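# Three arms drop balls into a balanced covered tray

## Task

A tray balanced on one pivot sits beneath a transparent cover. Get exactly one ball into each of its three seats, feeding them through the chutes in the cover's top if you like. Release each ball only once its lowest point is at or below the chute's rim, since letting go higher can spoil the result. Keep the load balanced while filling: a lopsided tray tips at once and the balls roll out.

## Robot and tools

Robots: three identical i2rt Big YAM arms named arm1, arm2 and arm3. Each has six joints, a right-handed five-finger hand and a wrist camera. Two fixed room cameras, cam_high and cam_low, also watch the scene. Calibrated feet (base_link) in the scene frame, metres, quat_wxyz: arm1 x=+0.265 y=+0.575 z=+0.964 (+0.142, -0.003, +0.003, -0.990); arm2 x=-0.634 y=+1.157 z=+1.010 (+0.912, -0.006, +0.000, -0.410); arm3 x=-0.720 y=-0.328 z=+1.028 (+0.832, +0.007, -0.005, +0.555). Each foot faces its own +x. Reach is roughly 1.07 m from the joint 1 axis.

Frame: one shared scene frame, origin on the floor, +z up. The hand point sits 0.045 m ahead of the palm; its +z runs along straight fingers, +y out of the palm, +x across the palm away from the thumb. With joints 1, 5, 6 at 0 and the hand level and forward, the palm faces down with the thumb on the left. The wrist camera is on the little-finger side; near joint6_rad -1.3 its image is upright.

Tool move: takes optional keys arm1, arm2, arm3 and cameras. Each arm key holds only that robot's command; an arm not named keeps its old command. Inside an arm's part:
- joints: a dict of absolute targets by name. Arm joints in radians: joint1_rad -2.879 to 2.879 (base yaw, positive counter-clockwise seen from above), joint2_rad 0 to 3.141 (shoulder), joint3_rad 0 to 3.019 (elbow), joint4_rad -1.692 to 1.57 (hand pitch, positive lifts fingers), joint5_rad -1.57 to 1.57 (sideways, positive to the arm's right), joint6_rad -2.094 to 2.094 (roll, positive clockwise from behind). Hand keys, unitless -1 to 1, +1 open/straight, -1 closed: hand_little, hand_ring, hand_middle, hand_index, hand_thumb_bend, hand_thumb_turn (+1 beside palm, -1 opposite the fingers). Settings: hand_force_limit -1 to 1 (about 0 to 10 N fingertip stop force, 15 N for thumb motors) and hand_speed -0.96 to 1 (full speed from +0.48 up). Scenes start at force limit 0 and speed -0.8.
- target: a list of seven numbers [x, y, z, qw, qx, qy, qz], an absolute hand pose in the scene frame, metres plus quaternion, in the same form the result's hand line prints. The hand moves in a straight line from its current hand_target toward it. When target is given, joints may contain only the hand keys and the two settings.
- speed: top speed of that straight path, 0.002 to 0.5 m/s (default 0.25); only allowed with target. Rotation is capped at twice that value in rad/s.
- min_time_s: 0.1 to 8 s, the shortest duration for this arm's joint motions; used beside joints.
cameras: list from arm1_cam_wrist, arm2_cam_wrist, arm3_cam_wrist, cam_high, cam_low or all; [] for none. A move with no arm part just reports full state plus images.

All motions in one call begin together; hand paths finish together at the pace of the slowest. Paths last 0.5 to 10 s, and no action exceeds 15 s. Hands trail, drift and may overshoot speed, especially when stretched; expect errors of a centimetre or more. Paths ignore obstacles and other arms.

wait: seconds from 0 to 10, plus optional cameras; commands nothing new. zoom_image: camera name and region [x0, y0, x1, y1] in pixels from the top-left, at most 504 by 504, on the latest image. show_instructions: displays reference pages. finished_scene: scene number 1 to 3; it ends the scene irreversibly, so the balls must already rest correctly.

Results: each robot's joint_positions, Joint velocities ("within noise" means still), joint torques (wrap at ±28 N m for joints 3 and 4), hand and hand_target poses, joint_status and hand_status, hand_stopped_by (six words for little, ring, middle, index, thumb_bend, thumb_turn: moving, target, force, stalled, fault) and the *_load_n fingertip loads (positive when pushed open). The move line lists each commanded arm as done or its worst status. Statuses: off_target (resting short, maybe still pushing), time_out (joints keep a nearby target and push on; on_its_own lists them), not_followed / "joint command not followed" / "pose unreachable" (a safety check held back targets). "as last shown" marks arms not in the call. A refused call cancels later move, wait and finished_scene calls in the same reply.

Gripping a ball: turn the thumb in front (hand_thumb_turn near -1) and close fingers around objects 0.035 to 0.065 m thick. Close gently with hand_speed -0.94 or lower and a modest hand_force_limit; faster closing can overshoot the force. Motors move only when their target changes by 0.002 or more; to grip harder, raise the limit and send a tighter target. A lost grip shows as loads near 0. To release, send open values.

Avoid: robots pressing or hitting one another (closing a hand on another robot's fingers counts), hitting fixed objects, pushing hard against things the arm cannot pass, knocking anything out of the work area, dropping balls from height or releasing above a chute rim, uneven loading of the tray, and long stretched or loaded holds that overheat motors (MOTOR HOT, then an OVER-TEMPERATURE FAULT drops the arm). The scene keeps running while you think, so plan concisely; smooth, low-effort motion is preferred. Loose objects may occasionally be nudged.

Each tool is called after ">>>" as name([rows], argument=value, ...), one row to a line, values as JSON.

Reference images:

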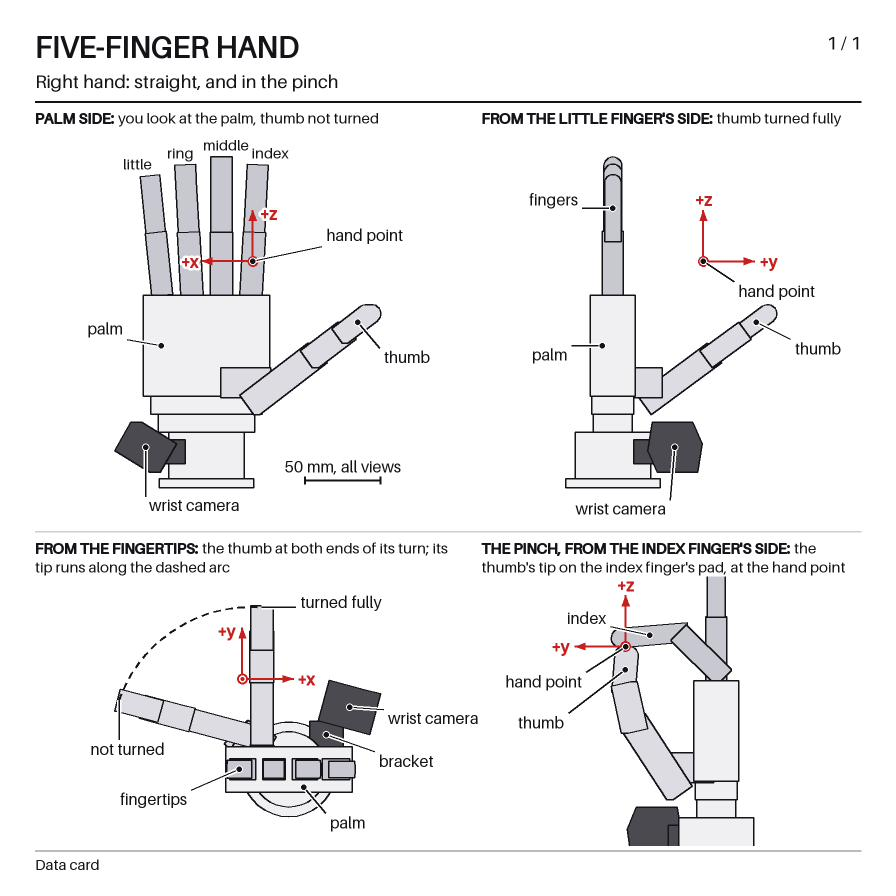

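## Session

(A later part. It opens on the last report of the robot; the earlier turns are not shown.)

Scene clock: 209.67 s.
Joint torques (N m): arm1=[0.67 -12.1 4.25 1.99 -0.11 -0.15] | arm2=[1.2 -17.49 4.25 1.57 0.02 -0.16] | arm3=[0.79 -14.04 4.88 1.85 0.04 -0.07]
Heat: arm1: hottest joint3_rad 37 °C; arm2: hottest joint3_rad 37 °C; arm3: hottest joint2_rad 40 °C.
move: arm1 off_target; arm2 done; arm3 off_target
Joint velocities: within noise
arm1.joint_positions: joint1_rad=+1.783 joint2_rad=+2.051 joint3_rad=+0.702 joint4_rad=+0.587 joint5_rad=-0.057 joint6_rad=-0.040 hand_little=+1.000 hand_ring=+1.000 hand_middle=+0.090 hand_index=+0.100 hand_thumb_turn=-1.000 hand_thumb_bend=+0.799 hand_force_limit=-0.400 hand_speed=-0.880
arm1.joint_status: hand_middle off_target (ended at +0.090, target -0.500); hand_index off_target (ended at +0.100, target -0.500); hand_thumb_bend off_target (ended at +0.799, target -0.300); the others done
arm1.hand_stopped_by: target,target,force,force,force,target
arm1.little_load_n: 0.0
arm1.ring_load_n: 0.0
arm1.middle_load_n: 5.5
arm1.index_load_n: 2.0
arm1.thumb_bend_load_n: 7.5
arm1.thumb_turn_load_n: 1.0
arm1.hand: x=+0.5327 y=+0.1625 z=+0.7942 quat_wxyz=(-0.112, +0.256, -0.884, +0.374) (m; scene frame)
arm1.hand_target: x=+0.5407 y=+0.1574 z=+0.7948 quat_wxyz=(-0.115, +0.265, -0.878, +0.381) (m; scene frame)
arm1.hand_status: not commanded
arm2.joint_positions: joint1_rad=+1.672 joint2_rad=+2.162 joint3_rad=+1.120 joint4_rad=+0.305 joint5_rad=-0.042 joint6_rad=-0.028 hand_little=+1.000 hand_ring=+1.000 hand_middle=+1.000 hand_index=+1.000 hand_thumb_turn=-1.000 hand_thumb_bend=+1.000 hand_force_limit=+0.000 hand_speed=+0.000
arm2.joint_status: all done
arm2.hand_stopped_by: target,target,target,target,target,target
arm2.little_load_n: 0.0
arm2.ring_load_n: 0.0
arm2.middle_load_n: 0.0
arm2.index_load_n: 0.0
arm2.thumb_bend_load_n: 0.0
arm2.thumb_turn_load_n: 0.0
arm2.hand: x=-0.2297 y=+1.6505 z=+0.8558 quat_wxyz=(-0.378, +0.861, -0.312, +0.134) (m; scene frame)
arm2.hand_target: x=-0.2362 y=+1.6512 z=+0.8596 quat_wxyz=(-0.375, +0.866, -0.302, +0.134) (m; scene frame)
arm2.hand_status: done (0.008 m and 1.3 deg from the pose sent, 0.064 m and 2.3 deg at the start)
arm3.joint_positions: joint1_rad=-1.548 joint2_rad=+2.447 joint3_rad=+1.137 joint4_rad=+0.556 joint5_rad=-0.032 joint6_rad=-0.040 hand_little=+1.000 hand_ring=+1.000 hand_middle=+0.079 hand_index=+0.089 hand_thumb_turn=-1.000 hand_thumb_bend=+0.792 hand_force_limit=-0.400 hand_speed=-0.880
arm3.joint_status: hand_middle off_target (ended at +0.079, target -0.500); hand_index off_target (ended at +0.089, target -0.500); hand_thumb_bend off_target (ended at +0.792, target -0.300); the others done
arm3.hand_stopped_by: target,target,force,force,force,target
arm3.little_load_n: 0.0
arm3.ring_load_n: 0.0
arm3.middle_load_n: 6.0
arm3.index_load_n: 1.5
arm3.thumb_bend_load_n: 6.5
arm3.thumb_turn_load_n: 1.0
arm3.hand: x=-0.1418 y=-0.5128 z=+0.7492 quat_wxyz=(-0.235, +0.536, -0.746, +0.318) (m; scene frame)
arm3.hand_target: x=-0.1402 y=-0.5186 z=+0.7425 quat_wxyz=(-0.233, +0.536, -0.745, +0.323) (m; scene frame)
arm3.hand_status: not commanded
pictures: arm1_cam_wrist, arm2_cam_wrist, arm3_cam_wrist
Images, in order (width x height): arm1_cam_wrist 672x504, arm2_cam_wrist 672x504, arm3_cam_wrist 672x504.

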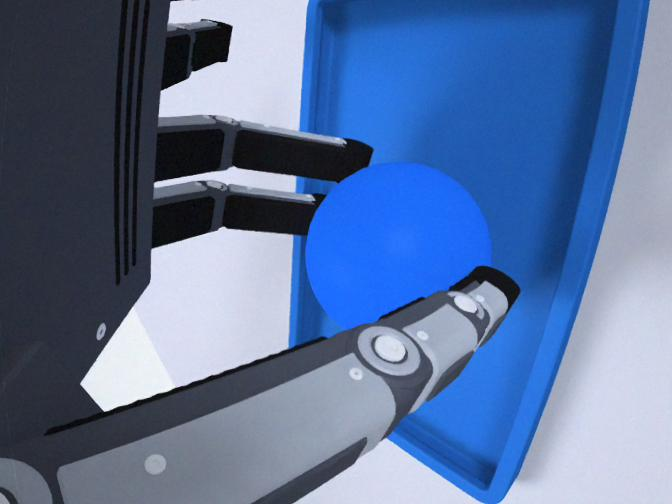

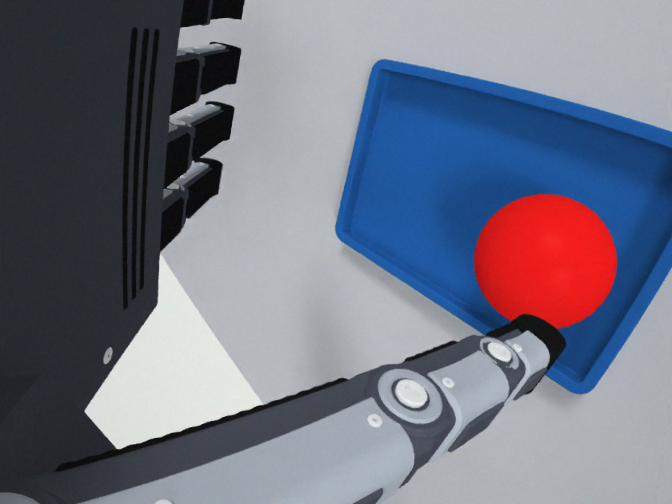

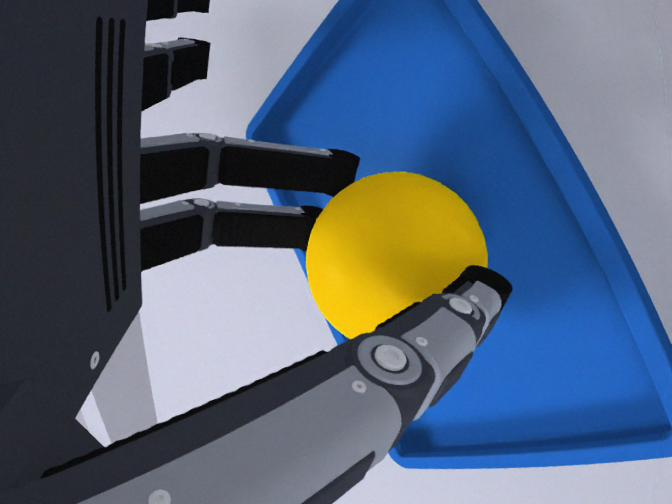

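>>> move(arm1={"target":[0.54,0.157,1.2,0.1149,-0.2643,0.8781,-0.3818],"speed":0.1}, arm2={"target":[-0.266,1.617,0.825,0.3764,-0.8657,0.3024,-0.1315],"speed":0.08}, arm3={"target":[-0.142,-0.518,1.2,0.2330,-0.5358,0.7442,-0.3236],"speed":0.12}, cameras=["all"])

Scene clock: 230.73 s.
Joint torques (N m): arm1=[1.55 -10.34 12.85 1.7 -0.19 -0.14] | arm2=[0.85 -14.27 3.29 2.74 -0.21 -0.16] | arm3=[1.85 -12.04 13.57 1.01 0.07 0.04]
Heat: arm1: hottest joint3_rad 38 °C; arm2: hottest joint2_rad 37 °C; arm3: hottest joint2_rad 40 °C.
move: arm1 off_target; arm2 off_target; arm3 off_target
Joint velocities: within noise
arm1.joint_positions: joint1_rad=+1.783 joint2_rad=+1.263 joint3_rad=+1.054 joint4_rad=-0.615 joint5_rad=-0.057 joint6_rad=-0.052 hand_little=+1.000 hand_ring=+1.000 hand_middle=+0.090 hand_index=+0.100 hand_thumb_turn=-1.000 hand_thumb_bend=+0.799 hand_force_limit=-0.400 hand_speed=-0.880
arm1.joint_status: not commanded
arm1.hand_stopped_by: target,target,force,force,force,target
arm1.little_load_n: 0.0
arm1.ring_load_n: 0.0
arm1.middle_load_n: 5.5
arm1.index_load_n: 2.0
arm1.thumb_bend_load_n: 7.5
arm1.thumb_turn_load_n: 1.0
arm1.hand: x=+0.5294 y=+0.1696 z=+1.1555 quat_wxyz=(-0.104, +0.264, -0.894, +0.346) (m; scene frame)
arm1.hand_target: x=+0.5400 y=+0.1554 z=+1.1977 quat_wxyz=(-0.113, +0.267, -0.877, +0.382) (m; scene frame)
arm1.hand_status: off_target (0.047 m and 4.6 deg from the pose sent, 0.406 m and 1.5 deg at the start)
arm2.joint_positions: joint1_rad=+1.672 joint2_rad=+2.162 joint3_rad=+0.993 joint4_rad=+0.435 joint5_rad=-0.046 joint6_rad=-0.028 hand_little=+1.000 hand_ring=+1.000 hand_middle=+1.000 hand_index=+1.000 hand_thumb_turn=-1.000 hand_thumb_bend=+1.000 hand_force_limit=+0.000 hand_speed=+0.000
arm2.joint_status: not commanded
arm2.hand_stopped_by: target,target,target,target,target,target
arm2.little_load_n: 0.0
arm2.ring_load_n: 0.0
arm2.middle_load_n: 0.0
arm2.index_load_n: 0.0
arm2.thumb_bend_load_n: 0.0
arm2.thumb_turn_load_n: 0.0
arm2.hand: x=-0.2592 y=+1.6192 z=+0.8350 quat_wxyz=(-0.379, +0.861, -0.311, +0.133) (m; scene frame)
arm2.hand_target: x=-0.2662 y=+1.6164 z=+0.8257 quat_wxyz=(-0.376, +0.866, -0.303, +0.131) (m; scene frame)
arm2.hand_status: off_target (0.012 m and 1.2 deg from the pose sent, 0.058 m and 1.3 deg at the start)
arm3.joint_positions: joint1_rad=-1.548 joint2_rad=+1.571 joint3_rad=+1.233 joint4_rad=-0.447 joint5_rad=-0.021 joint6_rad=-0.040 hand_little=+1.000 hand_ring=+1.000 hand_middle=+0.078 hand_index=+0.089 hand_thumb_turn=-1.000 hand_thumb_bend=+0.790 hand_force_limit=-0.400 hand_speed=-0.880
arm3.joint_status: not commanded
arm3.hand_stopped_by: target,target,force,force,force,target
arm3.little_load_n: -0.5
arm3.ring_load_n: 0.0
arm3.middle_load_n: 0.0
arm3.index_load_n: 0.0
arm3.thumb_bend_load_n: 0.0
arm3.thumb_turn_load_n: 0.0
arm3.hand: x=-0.1535 y=-0.5180 z=+1.1754 quat_wxyz=(-0.223, +0.537, -0.752, +0.309) (m; scene frame)
arm3.hand_target: x=-0.1390 y=-0.5193 z=+1.1993 quat_wxyz=(-0.233, +0.535, -0.744, +0.324) (m; scene frame)
arm3.hand_status: off_target (0.027 m and 2.2 deg from the pose sent, 0.451 m and 0.7 deg at the start)
pictures: arm1_cam_wrist, arm2_cam_wrist, arm3_cam_wrist, cam_high, cam_low
Images, in order (width x height): arm1_cam_wrist 672x504, arm2_cam_wrist 672x504, arm3_cam_wrist 672x504, cam_high 896x504, cam_low 896x504.

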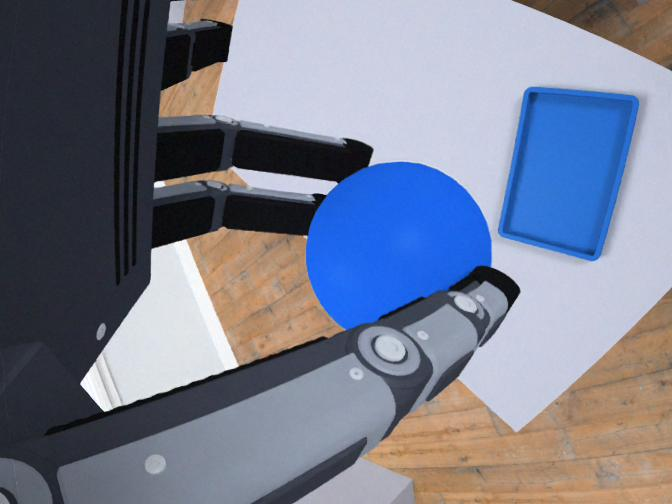

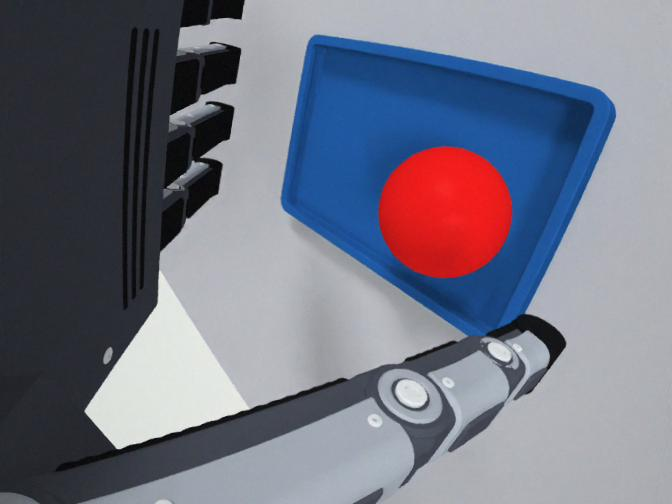

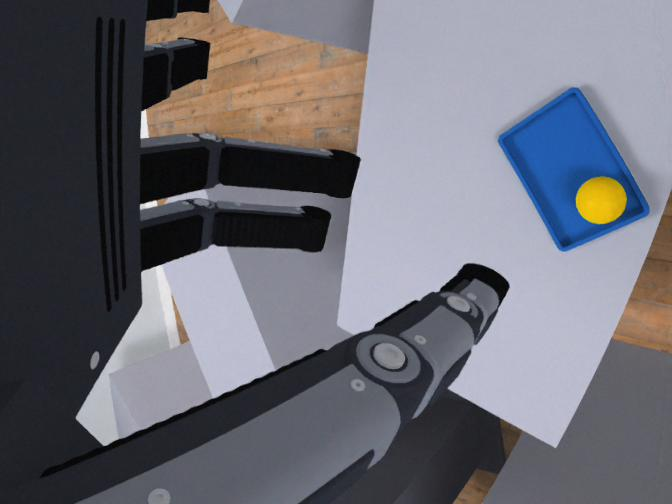

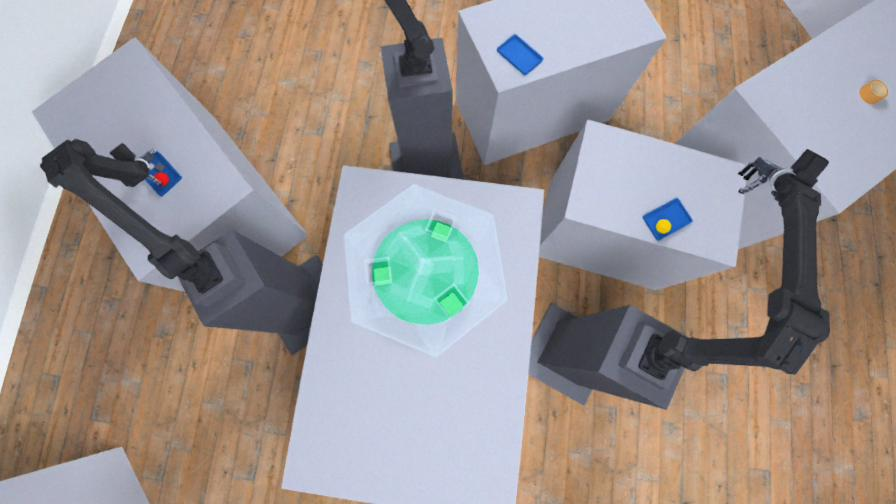

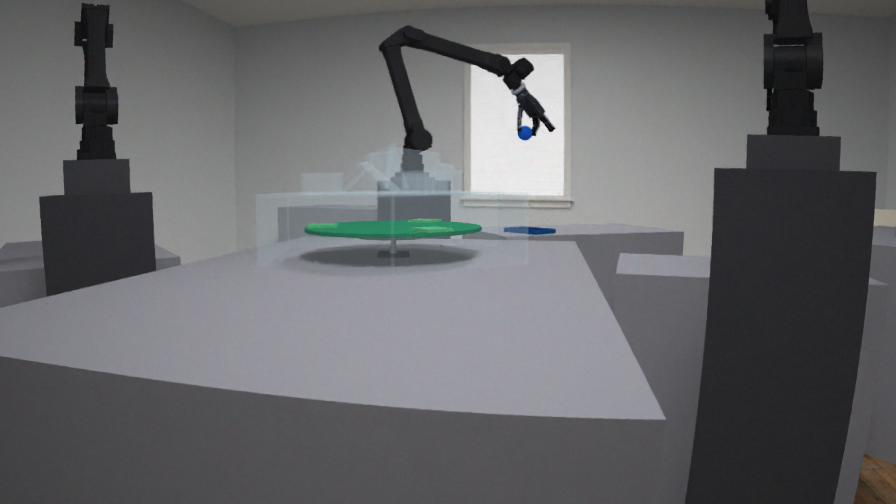

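>>> move(arm1={"joints":{"joint1_rad":-0.012},"min_time_s":6}, arm2={"target":[-0.262,1.622,0.772,0.3764,-0.8657,0.3024,-0.1315],"speed":0.06}, arm3={"target":[-0.175,-0.489,0.80,0.24,-0.5519,0.7324,-0.3185],"speed":0.15,"joints":{"hand_index":1,"hand_middle":1,"hand_thumb_bend":1,"hand_speed":0}}, cameras=["all"])

Scene clock: 284.67 s.
Joint torques (N m): arm1=[-0.21 -10.52 12.88 1.42 -0.04 -0.16] | arm2=[1.2 -14.1 5.55 2.71 -0.14 -0.16] | arm3=[2.14 -12.98 4.98 2.03 -0.12 -0.11]
Heat: arm1: hottest joint3_rad 47 °C; arm2: hottest joint2_rad 36 °C; arm3: hottest joint3_rad 42 °C.
move: arm1 done; arm2 off_target; arm3 off_target
Joint velocities: within noise
arm1.joint_positions: joint1_rad=-0.005 joint2_rad=+1.263 joint3_rad=+1.054 joint4_rad=-0.615 joint5_rad=-0.059 joint6_rad=-0.054 hand_little=+1.000 hand_ring=+1.000 hand_middle=+0.090 hand_index=+0.100 hand_thumb_turn=-1.000 hand_thumb_bend=+0.799 hand_force_limit=-0.400 hand_speed=-0.880
arm1.joint_status: all done
arm1.hand_stopped_by: target,target,force,force,force,target
arm1.little_load_n: 0.0
arm1.ring_load_n: 0.0
arm1.middle_load_n: 5.5
arm1.index_load_n: 2.0
arm1.thumb_bend_load_n: 7.5
arm1.thumb_turn_load_n: 1.0
arm1.hand: x=-0.1853 y=+0.4039 z=+1.1618 quat_wxyz=(+0.210, -0.529, -0.765, +0.302) (m; scene frame)
arm1.hand_target: x=-0.2028 y=+0.4018 z=+1.2043 quat_wxyz=(+0.235, -0.519, -0.753, +0.330) (m; scene frame)
arm1.hand_status: not commanded
arm2.joint_positions: joint1_rad=+1.672 joint2_rad=+2.300 joint3_rad=+1.022 joint4_rad=+0.520 joint5_rad=-0.046 joint6_rad=-0.028 hand_little=+1.000 hand_ring=+1.000 hand_middle=+1.000 hand_index=+1.000 hand_thumb_turn=-1.000 hand_thumb_bend=+1.000 hand_force_limit=+0.000 hand_speed=+0.000
arm2.joint_status: not commanded
arm2.hand_stopped_by: target,target,target,target,target,target
arm2.little_load_n: 0.0
arm2.ring_load_n: 0.0
arm2.middle_load_n: 0.0
arm2.index_load_n: 0.0
arm2.thumb_bend_load_n: 0.0
arm2.thumb_turn_load_n: 0.0
arm2.hand: x=-0.2656 y=+1.6119 z=+0.7777 quat_wxyz=(-0.369, +0.866, -0.313, +0.129) (m; scene frame)
arm2.hand_target: x=-0.2622 y=+1.6218 z=+0.7727 quat_wxyz=(-0.377, +0.866, -0.302, +0.132) (m; scene frame)
arm2.hand_status: off_target (0.012 m and 1.5 deg from the pose sent, 0.063 m and 1.2 deg at the start)
arm3.joint_positions: joint1_rad=-1.541 joint2_rad=+2.267 joint3_rad=+0.931 joint4_rad=+0.566 joint5_rad=-0.041 joint6_rad=-0.050 hand_little=+1.000 hand_ring=+1.000 hand_middle=+1.000 hand_index=+1.000 hand_thumb_turn=-1.000 hand_thumb_bend=+1.000 hand_force_limit=-0.400 hand_speed=+0.000
arm3.joint_status: all done
arm3.hand_stopped_by: target,target,target,target,target,target
arm3.little_load_n: 0.0
arm3.ring_load_n: 0.0
arm3.middle_load_n: -0.5
arm3.index_load_n: 0.0
arm3.thumb_bend_load_n: 0.0
arm3.thumb_turn_load_n: 0.0
arm3.hand: x=-0.1897 y=-0.4891 z=+0.8013 quat_wxyz=(-0.234, +0.545, -0.743, +0.310) (m; scene frame)
arm3.hand_target: x=-0.1777 y=-0.4873 z=+0.8016 quat_wxyz=(-0.240, +0.552, -0.732, +0.318) (m; scene frame)
arm3.hand_status: off_target (0.015 m and 1.9 deg from the pose sent, 0.377 m and 3.6 deg at the start)
pictures: arm1_cam_wrist, arm2_cam_wrist, arm3_cam_wrist, cam_high, cam_low
Images, in order (width x height): arm1_cam_wrist 672x504, arm2_cam_wrist 672x504, arm3_cam_wrist 672x504, cam_high 896x504, cam_low 896x504.

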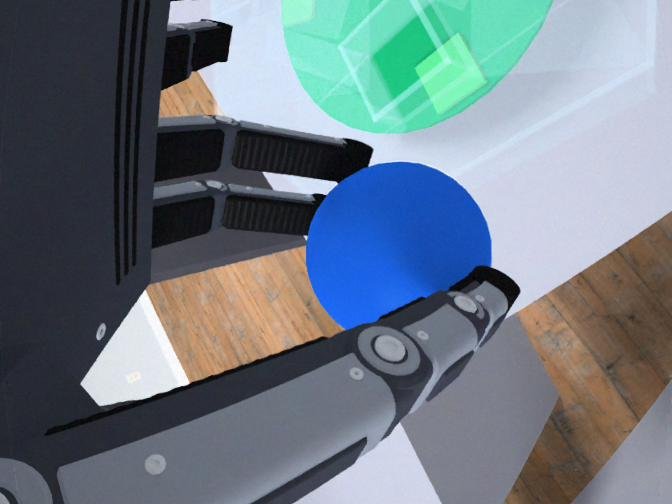

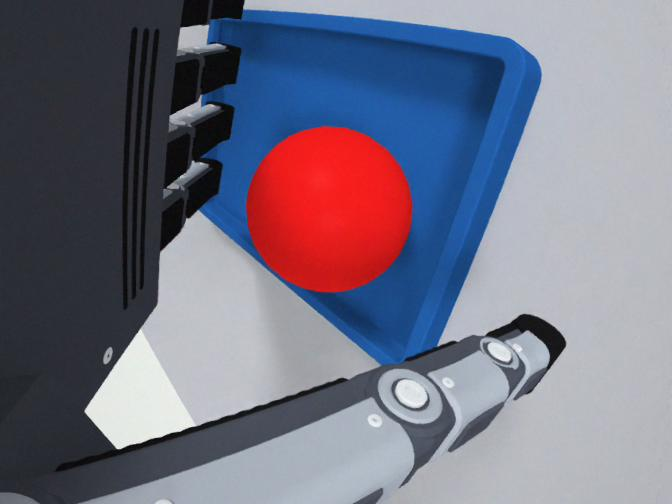

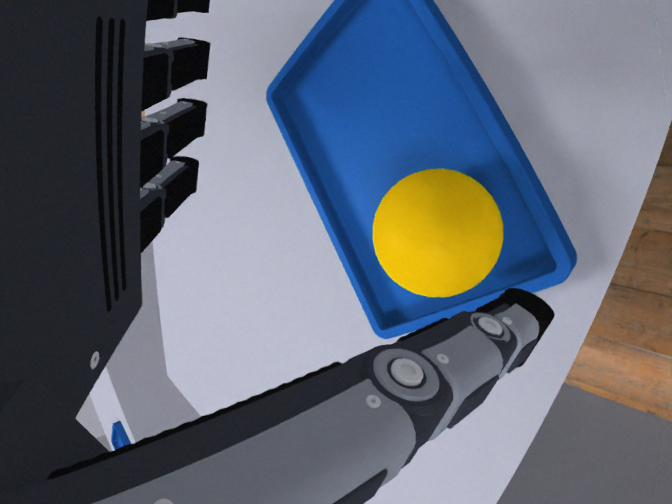

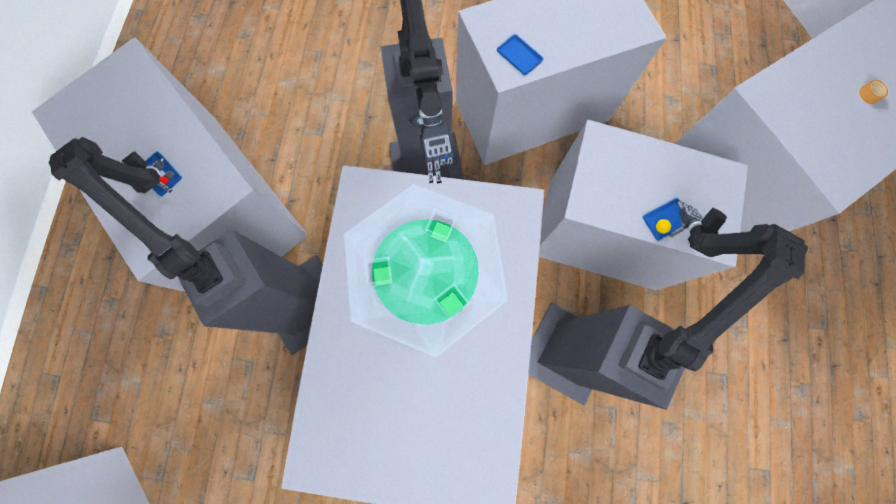

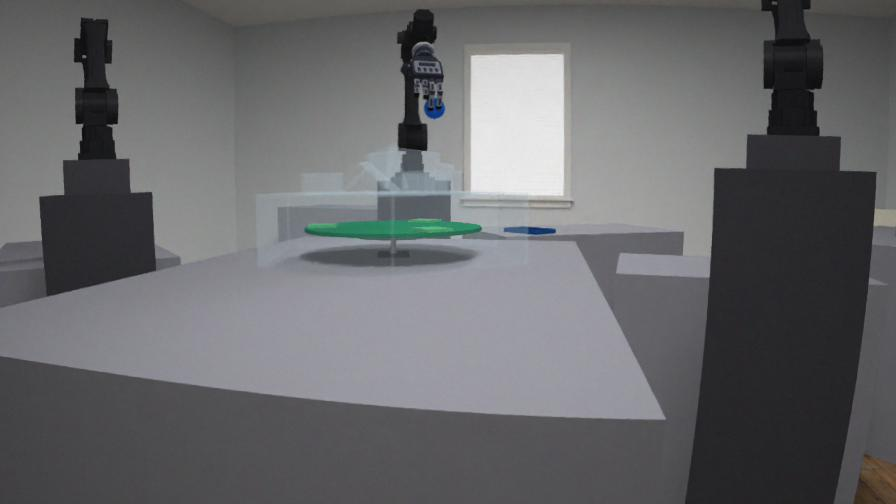

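>>> move(arm1={"target":[-0.350,0.409,1.11,0.2427,-0.5582,-0.7275,0.3163],"speed":0.08}, arm2={"target":[-0.252,1.634,0.772,0.3764,-0.8657,0.3024,-0.1315],"speed":0.04}, arm3={"target":[-0.177,-0.477,0.744,0.24,-0.5519,0.7324,-0.3185],"speed":0.05}, cameras=["all"])

Scene clock: 313.13 s.
Joint torques (N m): arm1=[-0.62 -14.8 12.18 2.63 0.18 0.04] | arm2=[1.14 -14.45 6.01 1.57 -0.11 -0.15] | arm3=[2.14 -12.81 4.03 2.07 0.06 0.04]
Heat: arm1: hottest joint3_rad 49 °C; arm2: hottest joint2_rad 35 °C; arm3: hottest joint3_rad 41 °C.
move: arm1 off_target; arm2 off_target; arm3 done
Joint velocities: within noise
arm1.joint_positions: joint1_rad=-0.070 joint2_rad=+1.661 joint3_rad=+1.239 joint4_rad=-0.430 joint5_rad=-0.051 joint6_rad=-0.048 hand_little=+1.000 hand_ring=+1.000 hand_middle=+0.090 hand_index=+0.100 hand_thumb_turn=-1.000 hand_thumb_bend=+0.799 hand_force_limit=-0.400 hand_speed=-0.880
arm1.joint_status: not commanded
arm1.hand_stopped_by: target,target,force,force,force,target
arm1.little_load_n: 0.0
arm1.ring_load_n: 0.0
arm1.middle_load_n: 5.5
arm1.index_load_n: 2.0
arm1.thumb_bend_load_n: 7.5
arm1.thumb_turn_load_n: 1.0
arm1.hand: x=-0.3139 y=+0.4091 z=+1.0713 quat_wxyz=(+0.213, -0.560, -0.748, +0.284) (m; scene frame)
arm1.hand_target: x=-0.3459 y=+0.4089 z=+1.1101 quat_wxyz=(+0.242, -0.558, -0.727, +0.317) (m; scene frame)
arm1.hand_status: off_target (0.053 m and 5.6 deg from the pose sent, 0.173 m and 6.8 deg at the start)
arm2.joint_positions: joint1_rad=+1.672 joint2_rad=+2.312 joint3_rad=+1.068 joint4_rad=+0.514 joint5_rad=-0.046 joint6_rad=-0.028 hand_little=+1.000 hand_ring=+1.000 hand_middle=+1.000 hand_index=+1.000 hand_thumb_turn=-1.000 hand_thumb_bend=+1.000 hand_force_limit=+0.000 hand_speed=+0.000
arm2.joint_status: not commanded
arm2.hand_stopped_by: target,target,target,target,target,target
arm2.little_load_n: 0.0
arm2.ring_load_n: 0.0
arm2.middle_load_n: 0.0
arm2.index_load_n: 0.0
arm2.thumb_bend_load_n: 0.0
arm2.thumb_turn_load_n: 0.0
arm2.hand: x=-0.2511 y=+1.6277 z=+0.7820 quat_wxyz=(-0.381, +0.861, -0.311, +0.134) (m; scene frame)
arm2.hand_target: x=-0.2522 y=+1.6338 z=+0.7723 quat_wxyz=(-0.377, +0.866, -0.302, +0.132) (m; scene frame)
arm2.hand_status: off_target (0.012 m and 1.3 deg from the pose sent, 0.027 m and 1.5 deg at the start)
arm3.joint_positions: joint1_rad=-1.522 joint2_rad=+2.417 joint3_rad=+0.991 joint4_rad=+0.667 joint5_rad=-0.032 joint6_rad=-0.050 hand_little=+1.000 hand_ring=+1.000 hand_middle=+1.000 hand_index=+1.000 hand_thumb_turn=-1.000 hand_thumb_bend=+1.000 hand_force_limit=-0.400 hand_speed=+0.000
arm3.joint_status: not commanded
arm3.hand_stopped_by: target,target,target,target,target,target
arm3.little_load_n: 0.0
arm3.ring_load_n: 0.0
arm3.middle_load_n: 0.0
arm3.index_load_n: 0.0
arm3.thumb_bend_load_n: 0.0
arm3.thumb_turn_load_n: 0.0
arm3.hand: x=-0.1851 y=-0.4809 z=+0.7493 quat_wxyz=(-0.236, +0.549, -0.737, +0.314) (m; scene frame)
arm3.hand_target: x=-0.1774 y=-0.4775 z=+0.7446 quat_wxyz=(-0.240, +0.552, -0.732, +0.319) (m; scene frame)
arm3.hand_status: done (0.010 m and 0.9 deg from the pose sent, 0.060 m and 1.9 deg at the start)
pictures: arm1_cam_wrist, arm2_cam_wrist, arm3_cam_wrist, cam_high, cam_low
Images, in order (width x height): arm1_cam_wrist 672x504, arm2_cam_wrist 672x504, arm3_cam_wrist 672x504, cam_high 896x504, cam_low 896x504.

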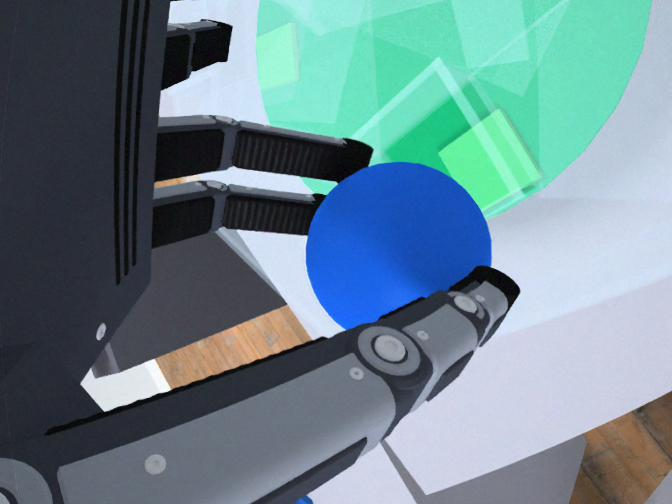

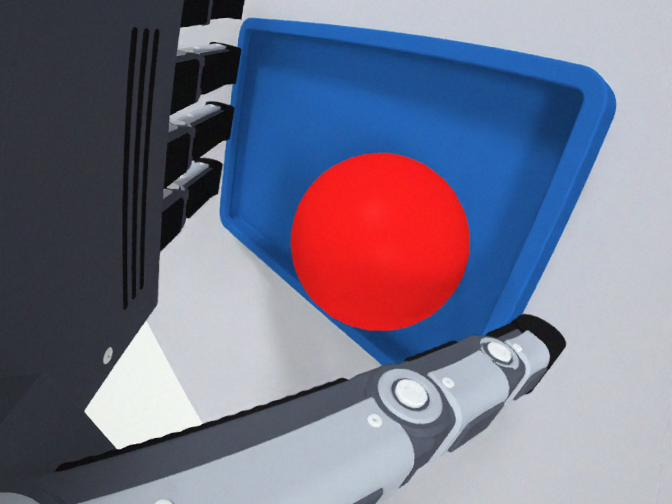

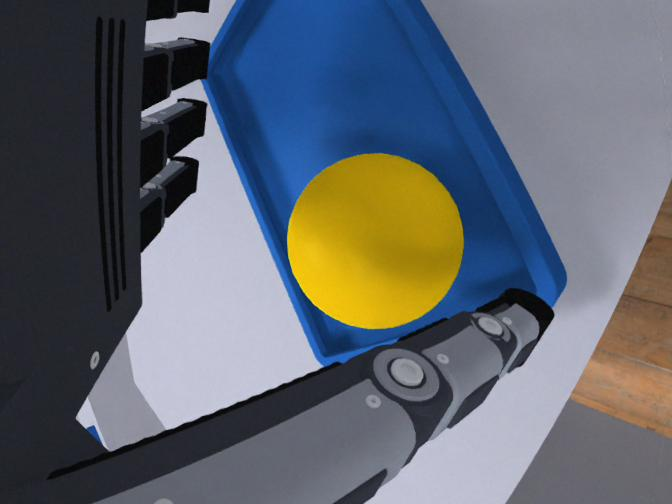

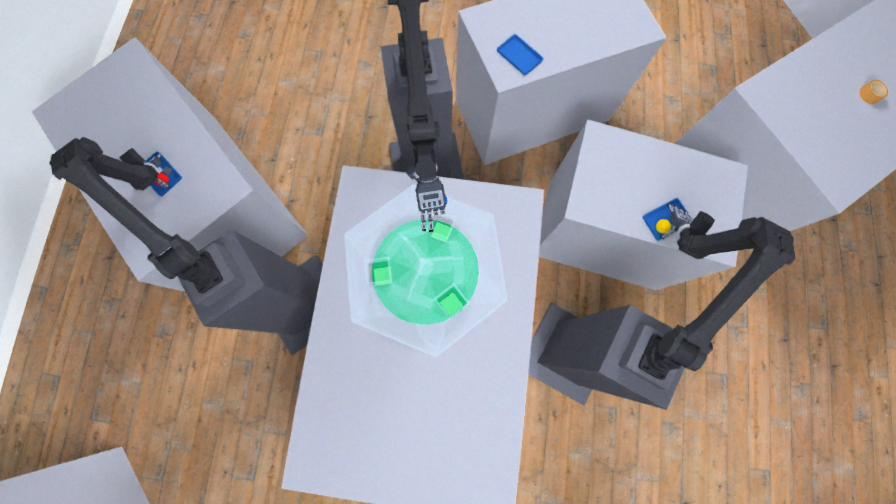

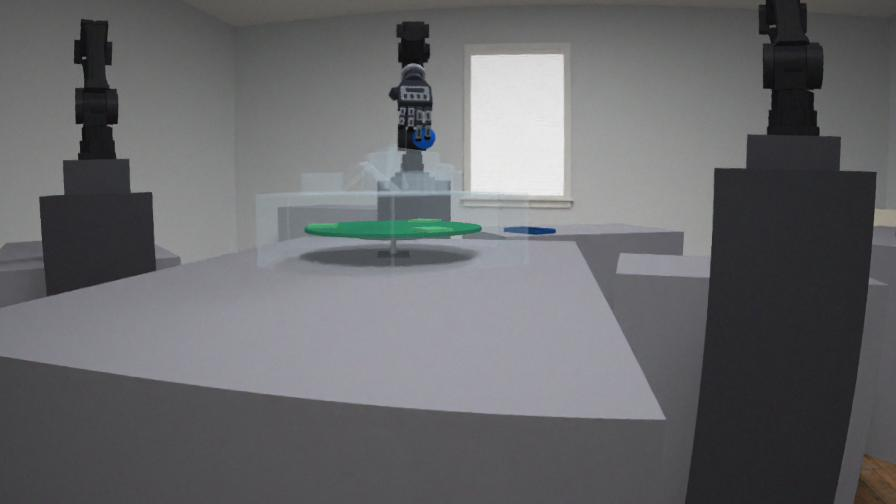

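>>> move(arm1={"target":[-0.366,0.408,1.045,0.2427,-0.5582,-0.7275,0.3163],"speed":0.06}, arm2={"target":[-0.2545,1.631,0.765,0.3764,-0.8657,0.3024,-0.1315],"speed":0.04,"joints":{"hand_index":0.5,"hand_middle":0.5}}, arm3={"target":[-0.180,-0.4765,0.7365,0.24,-0.5519,0.7324,-0.3185],"speed":0.05,"joints":{"hand_index":0.5,"hand_middle":0.5}}, cameras=["arm1_cam_wrist","arm2_cam_wrist","arm3_cam_wrist"])

Scene clock: 342.57 s.
Joint torques (N m): arm1=[-0.5 -16.44 9.39 2.91 0.13 0.06] | arm2=[1.08 -14.33 5.42 2.29 -0.12 -0.14] | arm3=[2.14 -12.81 3.81 2.09 0.04 0.03]
Heat: arm1: hottest joint3_rad 49 °C; arm2: hottest joint2_rad 36 °C; arm3: hottest joint3_rad 40 °C.
move: arm1 off_target; arm2 off_target; arm3 done
Joint velocities: within noise
arm1.joint_positions: joint1_rad=-0.073 joint2_rad=+1.776 joint3_rad=+1.239 joint4_rad=-0.283 joint5_rad=-0.051 joint6_rad=-0.048 hand_little=+1.000 hand_ring=+1.000 hand_middle=+0.090 hand_index=+0.100 hand_thumb_turn=-1.000 hand_thumb_bend=+0.799 hand_force_limit=-0.400 hand_speed=-0.880
arm1.joint_status: not commanded
arm1.hand_stopped_by: target,target,force,force,force,target
arm1.little_load_n: 0.0
arm1.ring_load_n: 0.0
arm1.middle_load_n: 5.5
arm1.index_load_n: 2.0
arm1.thumb_bend_load_n: 7.5
arm1.thumb_turn_load_n: 0.5
arm1.hand: x=-0.3435 y=+0.4050 z=+1.0226 quat_wxyz=(+0.223, -0.558, -0.743, +0.295) (m; scene frame)
arm1.hand_target: x=-0.3646 y=+0.4084 z=+1.0452 quat_wxyz=(+0.243, -0.558, -0.727, +0.316) (m; scene frame)
arm1.hand_status: off_target (0.032 m and 3.8 deg from the pose sent, 0.058 m and 5.6 deg at the start)
arm2.joint_positions: joint1_rad=+1.672 joint2_rad=+2.327 joint3_rad=+1.068 joint4_rad=+0.514 joint5_rad=-0.046 joint6_rad=-0.028 hand_little=+1.000 hand_ring=+1.000 hand_middle=+0.500 hand_index=+0.500 hand_thumb_turn=-1.000 hand_thumb_bend=+1.000 hand_force_limit=+0.000 hand_speed=+0.000
arm2.joint_status: all done
arm2.hand_stopped_by: target,target,target,target,target,target
arm2.little_load_n: 0.0
arm2.ring_load_n: 0.0
arm2.middle_load_n: 0.0
arm2.index_load_n: 0.0
arm2.thumb_bend_load_n: 0.0
arm2.thumb_turn_load_n: 0.0
arm2.hand: x=-0.2549 y=+1.6235 z=+0.7731 quat_wxyz=(-0.374, +0.863, -0.312, +0.131) (m; scene frame)
arm2.hand_target: x=-0.2549 y=+1.6305 z=+0.7651 quat_wxyz=(-0.376, +0.866, -0.302, +0.132) (m; scene frame)
arm2.hand_status: off_target (0.011 m and 1.2 deg from the pose sent, 0.018 m and 1.3 deg at the start)
arm3.joint_positions: joint1_rad=-1.522 joint2_rad=+2.437 joint3_rad=+0.994 joint4_rad=+0.682 joint5_rad=-0.032 joint6_rad=-0.050 hand_little=+1.000 hand_ring=+1.000 hand_middle=+0.500 hand_index=+0.500 hand_thumb_turn=-1.000 hand_thumb_bend=+1.000 hand_force_limit=-0.400 hand_speed=+0.000
arm3.joint_status: all done
arm3.hand_stopped_by: target,target,target,target,target,target
arm3.little_load_n: 0.0
arm3.ring_load_n: 0.0
arm3.middle_load_n: 0.0
arm3.index_load_n: 0.0
arm3.thumb_bend_load_n: 0.0
arm3.thumb_turn_load_n: 0.0
arm3.hand: x=-0.1877 y=-0.4798 z=+0.7416 quat_wxyz=(-0.235, +0.550, -0.738, +0.314) (m; scene frame)
arm3.hand_target: x=-0.1811 y=-0.4762 z=+0.7363 quat_wxyz=(-0.239, +0.552, -0.733, +0.318) (m; scene frame)
arm3.hand_status: done (0.010 m and 1.0 deg from the pose sent, 0.014 m and 0.9 deg at the start)
pictures: arm1_cam_wrist, arm2_cam_wrist, arm3_cam_wrist
Images, in order (width x height): arm1_cam_wrist 672x504, arm2_cam_wrist 672x504, arm3_cam_wrist 672x504.

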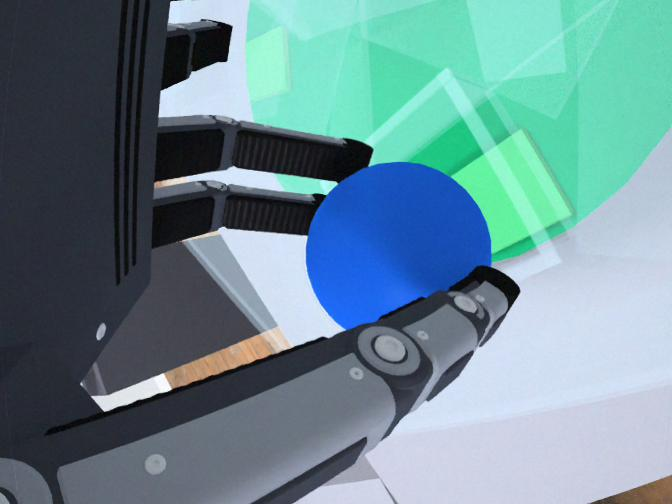

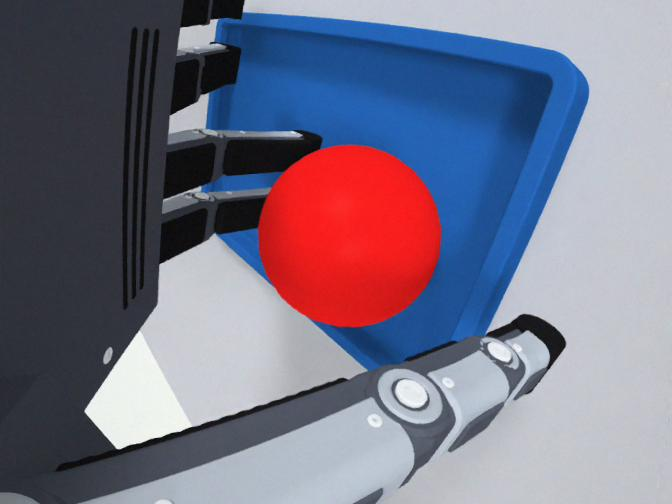

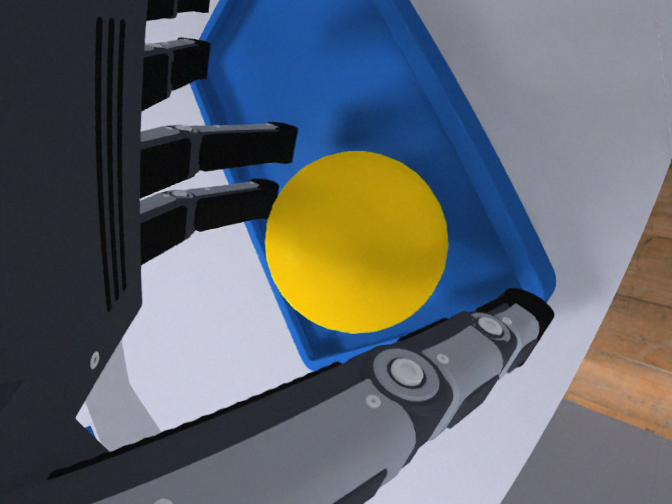

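>>> move(arm2={"joints":{"hand_index":-0.5,"hand_middle":-0.5,"hand_thumb_bend":-0.3,"hand_speed":-0.88,"hand_force_limit":-0.4}}, arm3={"joints":{"hand_index":-0.5,"hand_middle":-0.5,"hand_thumb_bend":-0.3,"hand_speed":-0.88,"hand_force_limit":-0.4}}, cameras=["arm2_cam_wrist","arm3_cam_wrist"])

Scene clock: 354.80 s.
Joint torques (N m): arm1=[-0.44 -16.03 9.39 2.65 0.13 0.01] | arm2=[1.2 -14.33 5.37 2.32 -0.12 -0.15] | arm3=[2.08 -12.86 3.54 1.92 0.04 0.03]
Heat: arm1: hottest joint3_rad 48 °C; arm2: hottest joint3_rad 36 °C; arm3: hottest joint2_rad 39 °C.
move: arm2 off_target; arm3 off_target
Joint velocities: within noise
arm1: as last shown
arm1.middle_load_n: 5.0
arm1.thumb_turn_load_n: 1.0
arm2.joint_positions: joint1_rad=+1.672 joint2_rad=+2.327 joint3_rad=+1.068 joint4_rad=+0.514 joint5_rad=-0.046 joint6_rad=-0.028 hand_little=+1.000 hand_ring=+1.000 hand_middle=+0.112 hand_index=+0.101 hand_thumb_turn=-1.000 hand_thumb_bend=+0.799 hand_force_limit=-0.400 hand_speed=-0.880
arm2.joint_status: hand_middle off_target (ended at +0.112, target -0.500); hand_index off_target (ended at +0.101, target -0.500); hand_thumb_bend off_target (ended at +0.799, target -0.300); the others done
arm2.hand_stopped_by: target,target,force,force,force,target
arm2.little_load_n: 0.0
arm2.ring_load_n: 0.0
arm2.middle_load_n: 2.0
arm2.index_load_n: 6.0
arm2.thumb_bend_load_n: 6.5
arm2.thumb_turn_load_n: 0.0
arm2.hand: x=-0.2549 y=+1.6235 z=+0.7731 quat_wxyz=(-0.374, +0.863, -0.312, +0.131) (m; scene frame)
arm2.hand_target: x=-0.2552 y=+1.6302 z=+0.7650 quat_wxyz=(-0.376, +0.866, -0.303, +0.131) (m; scene frame)
arm2.hand_status: not commanded
arm3.joint_positions: joint1_rad=-1.522 joint2_rad=+2.437 joint3_rad=+0.999 joint4_rad=+0.687 joint5_rad=-0.032 joint6_rad=-0.051 hand_little=+1.000 hand_ring=+1.000 hand_middle=+0.112 hand_index=+0.101 hand_thumb_turn=-1.000 hand_thumb_bend=+0.804 hand_force_limit=-0.400 hand_speed=-0.880
arm3.joint_status: hand_middle off_target (ended at +0.112, target -0.500); hand_index off_target (ended at +0.101, target -0.500); hand_thumb_bend off_target (ended at +0.804, target -0.300); the others done
arm3.hand_stopped_by: target,target,force,force,force,target
arm3.little_load_n: 0.0
arm3.ring_load_n: 0.0
arm3.middle_load_n: 2.0
arm3.index_load_n: 6.0
arm3.thumb_bend_load_n: 7.5
arm3.thumb_turn_load_n: 0.0
arm3.hand: x=-0.1842 y=-0.4813 z=+0.7432 quat_wxyz=(-0.238, +0.549, -0.736, +0.317) (m; scene frame)
arm3.hand_target: x=-0.1804 y=-0.4765 z=+0.7366 quat_wxyz=(-0.240, +0.552, -0.732, +0.319) (m; scene frame)
arm3.hand_status: not commanded
pictures: arm2_cam_wrist, arm3_cam_wrist
Images, in order (width x height): arm2_cam_wrist 672x504, arm3_cam_wrist 672x504.

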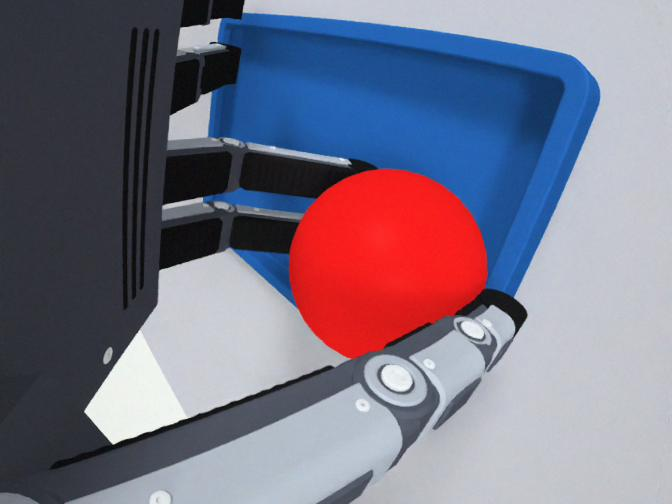

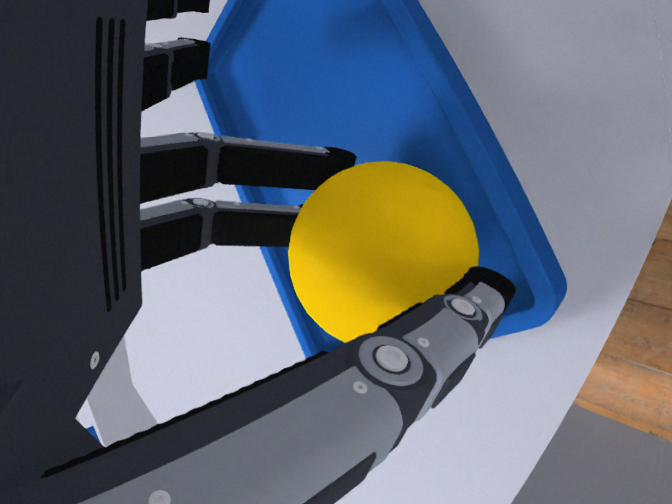

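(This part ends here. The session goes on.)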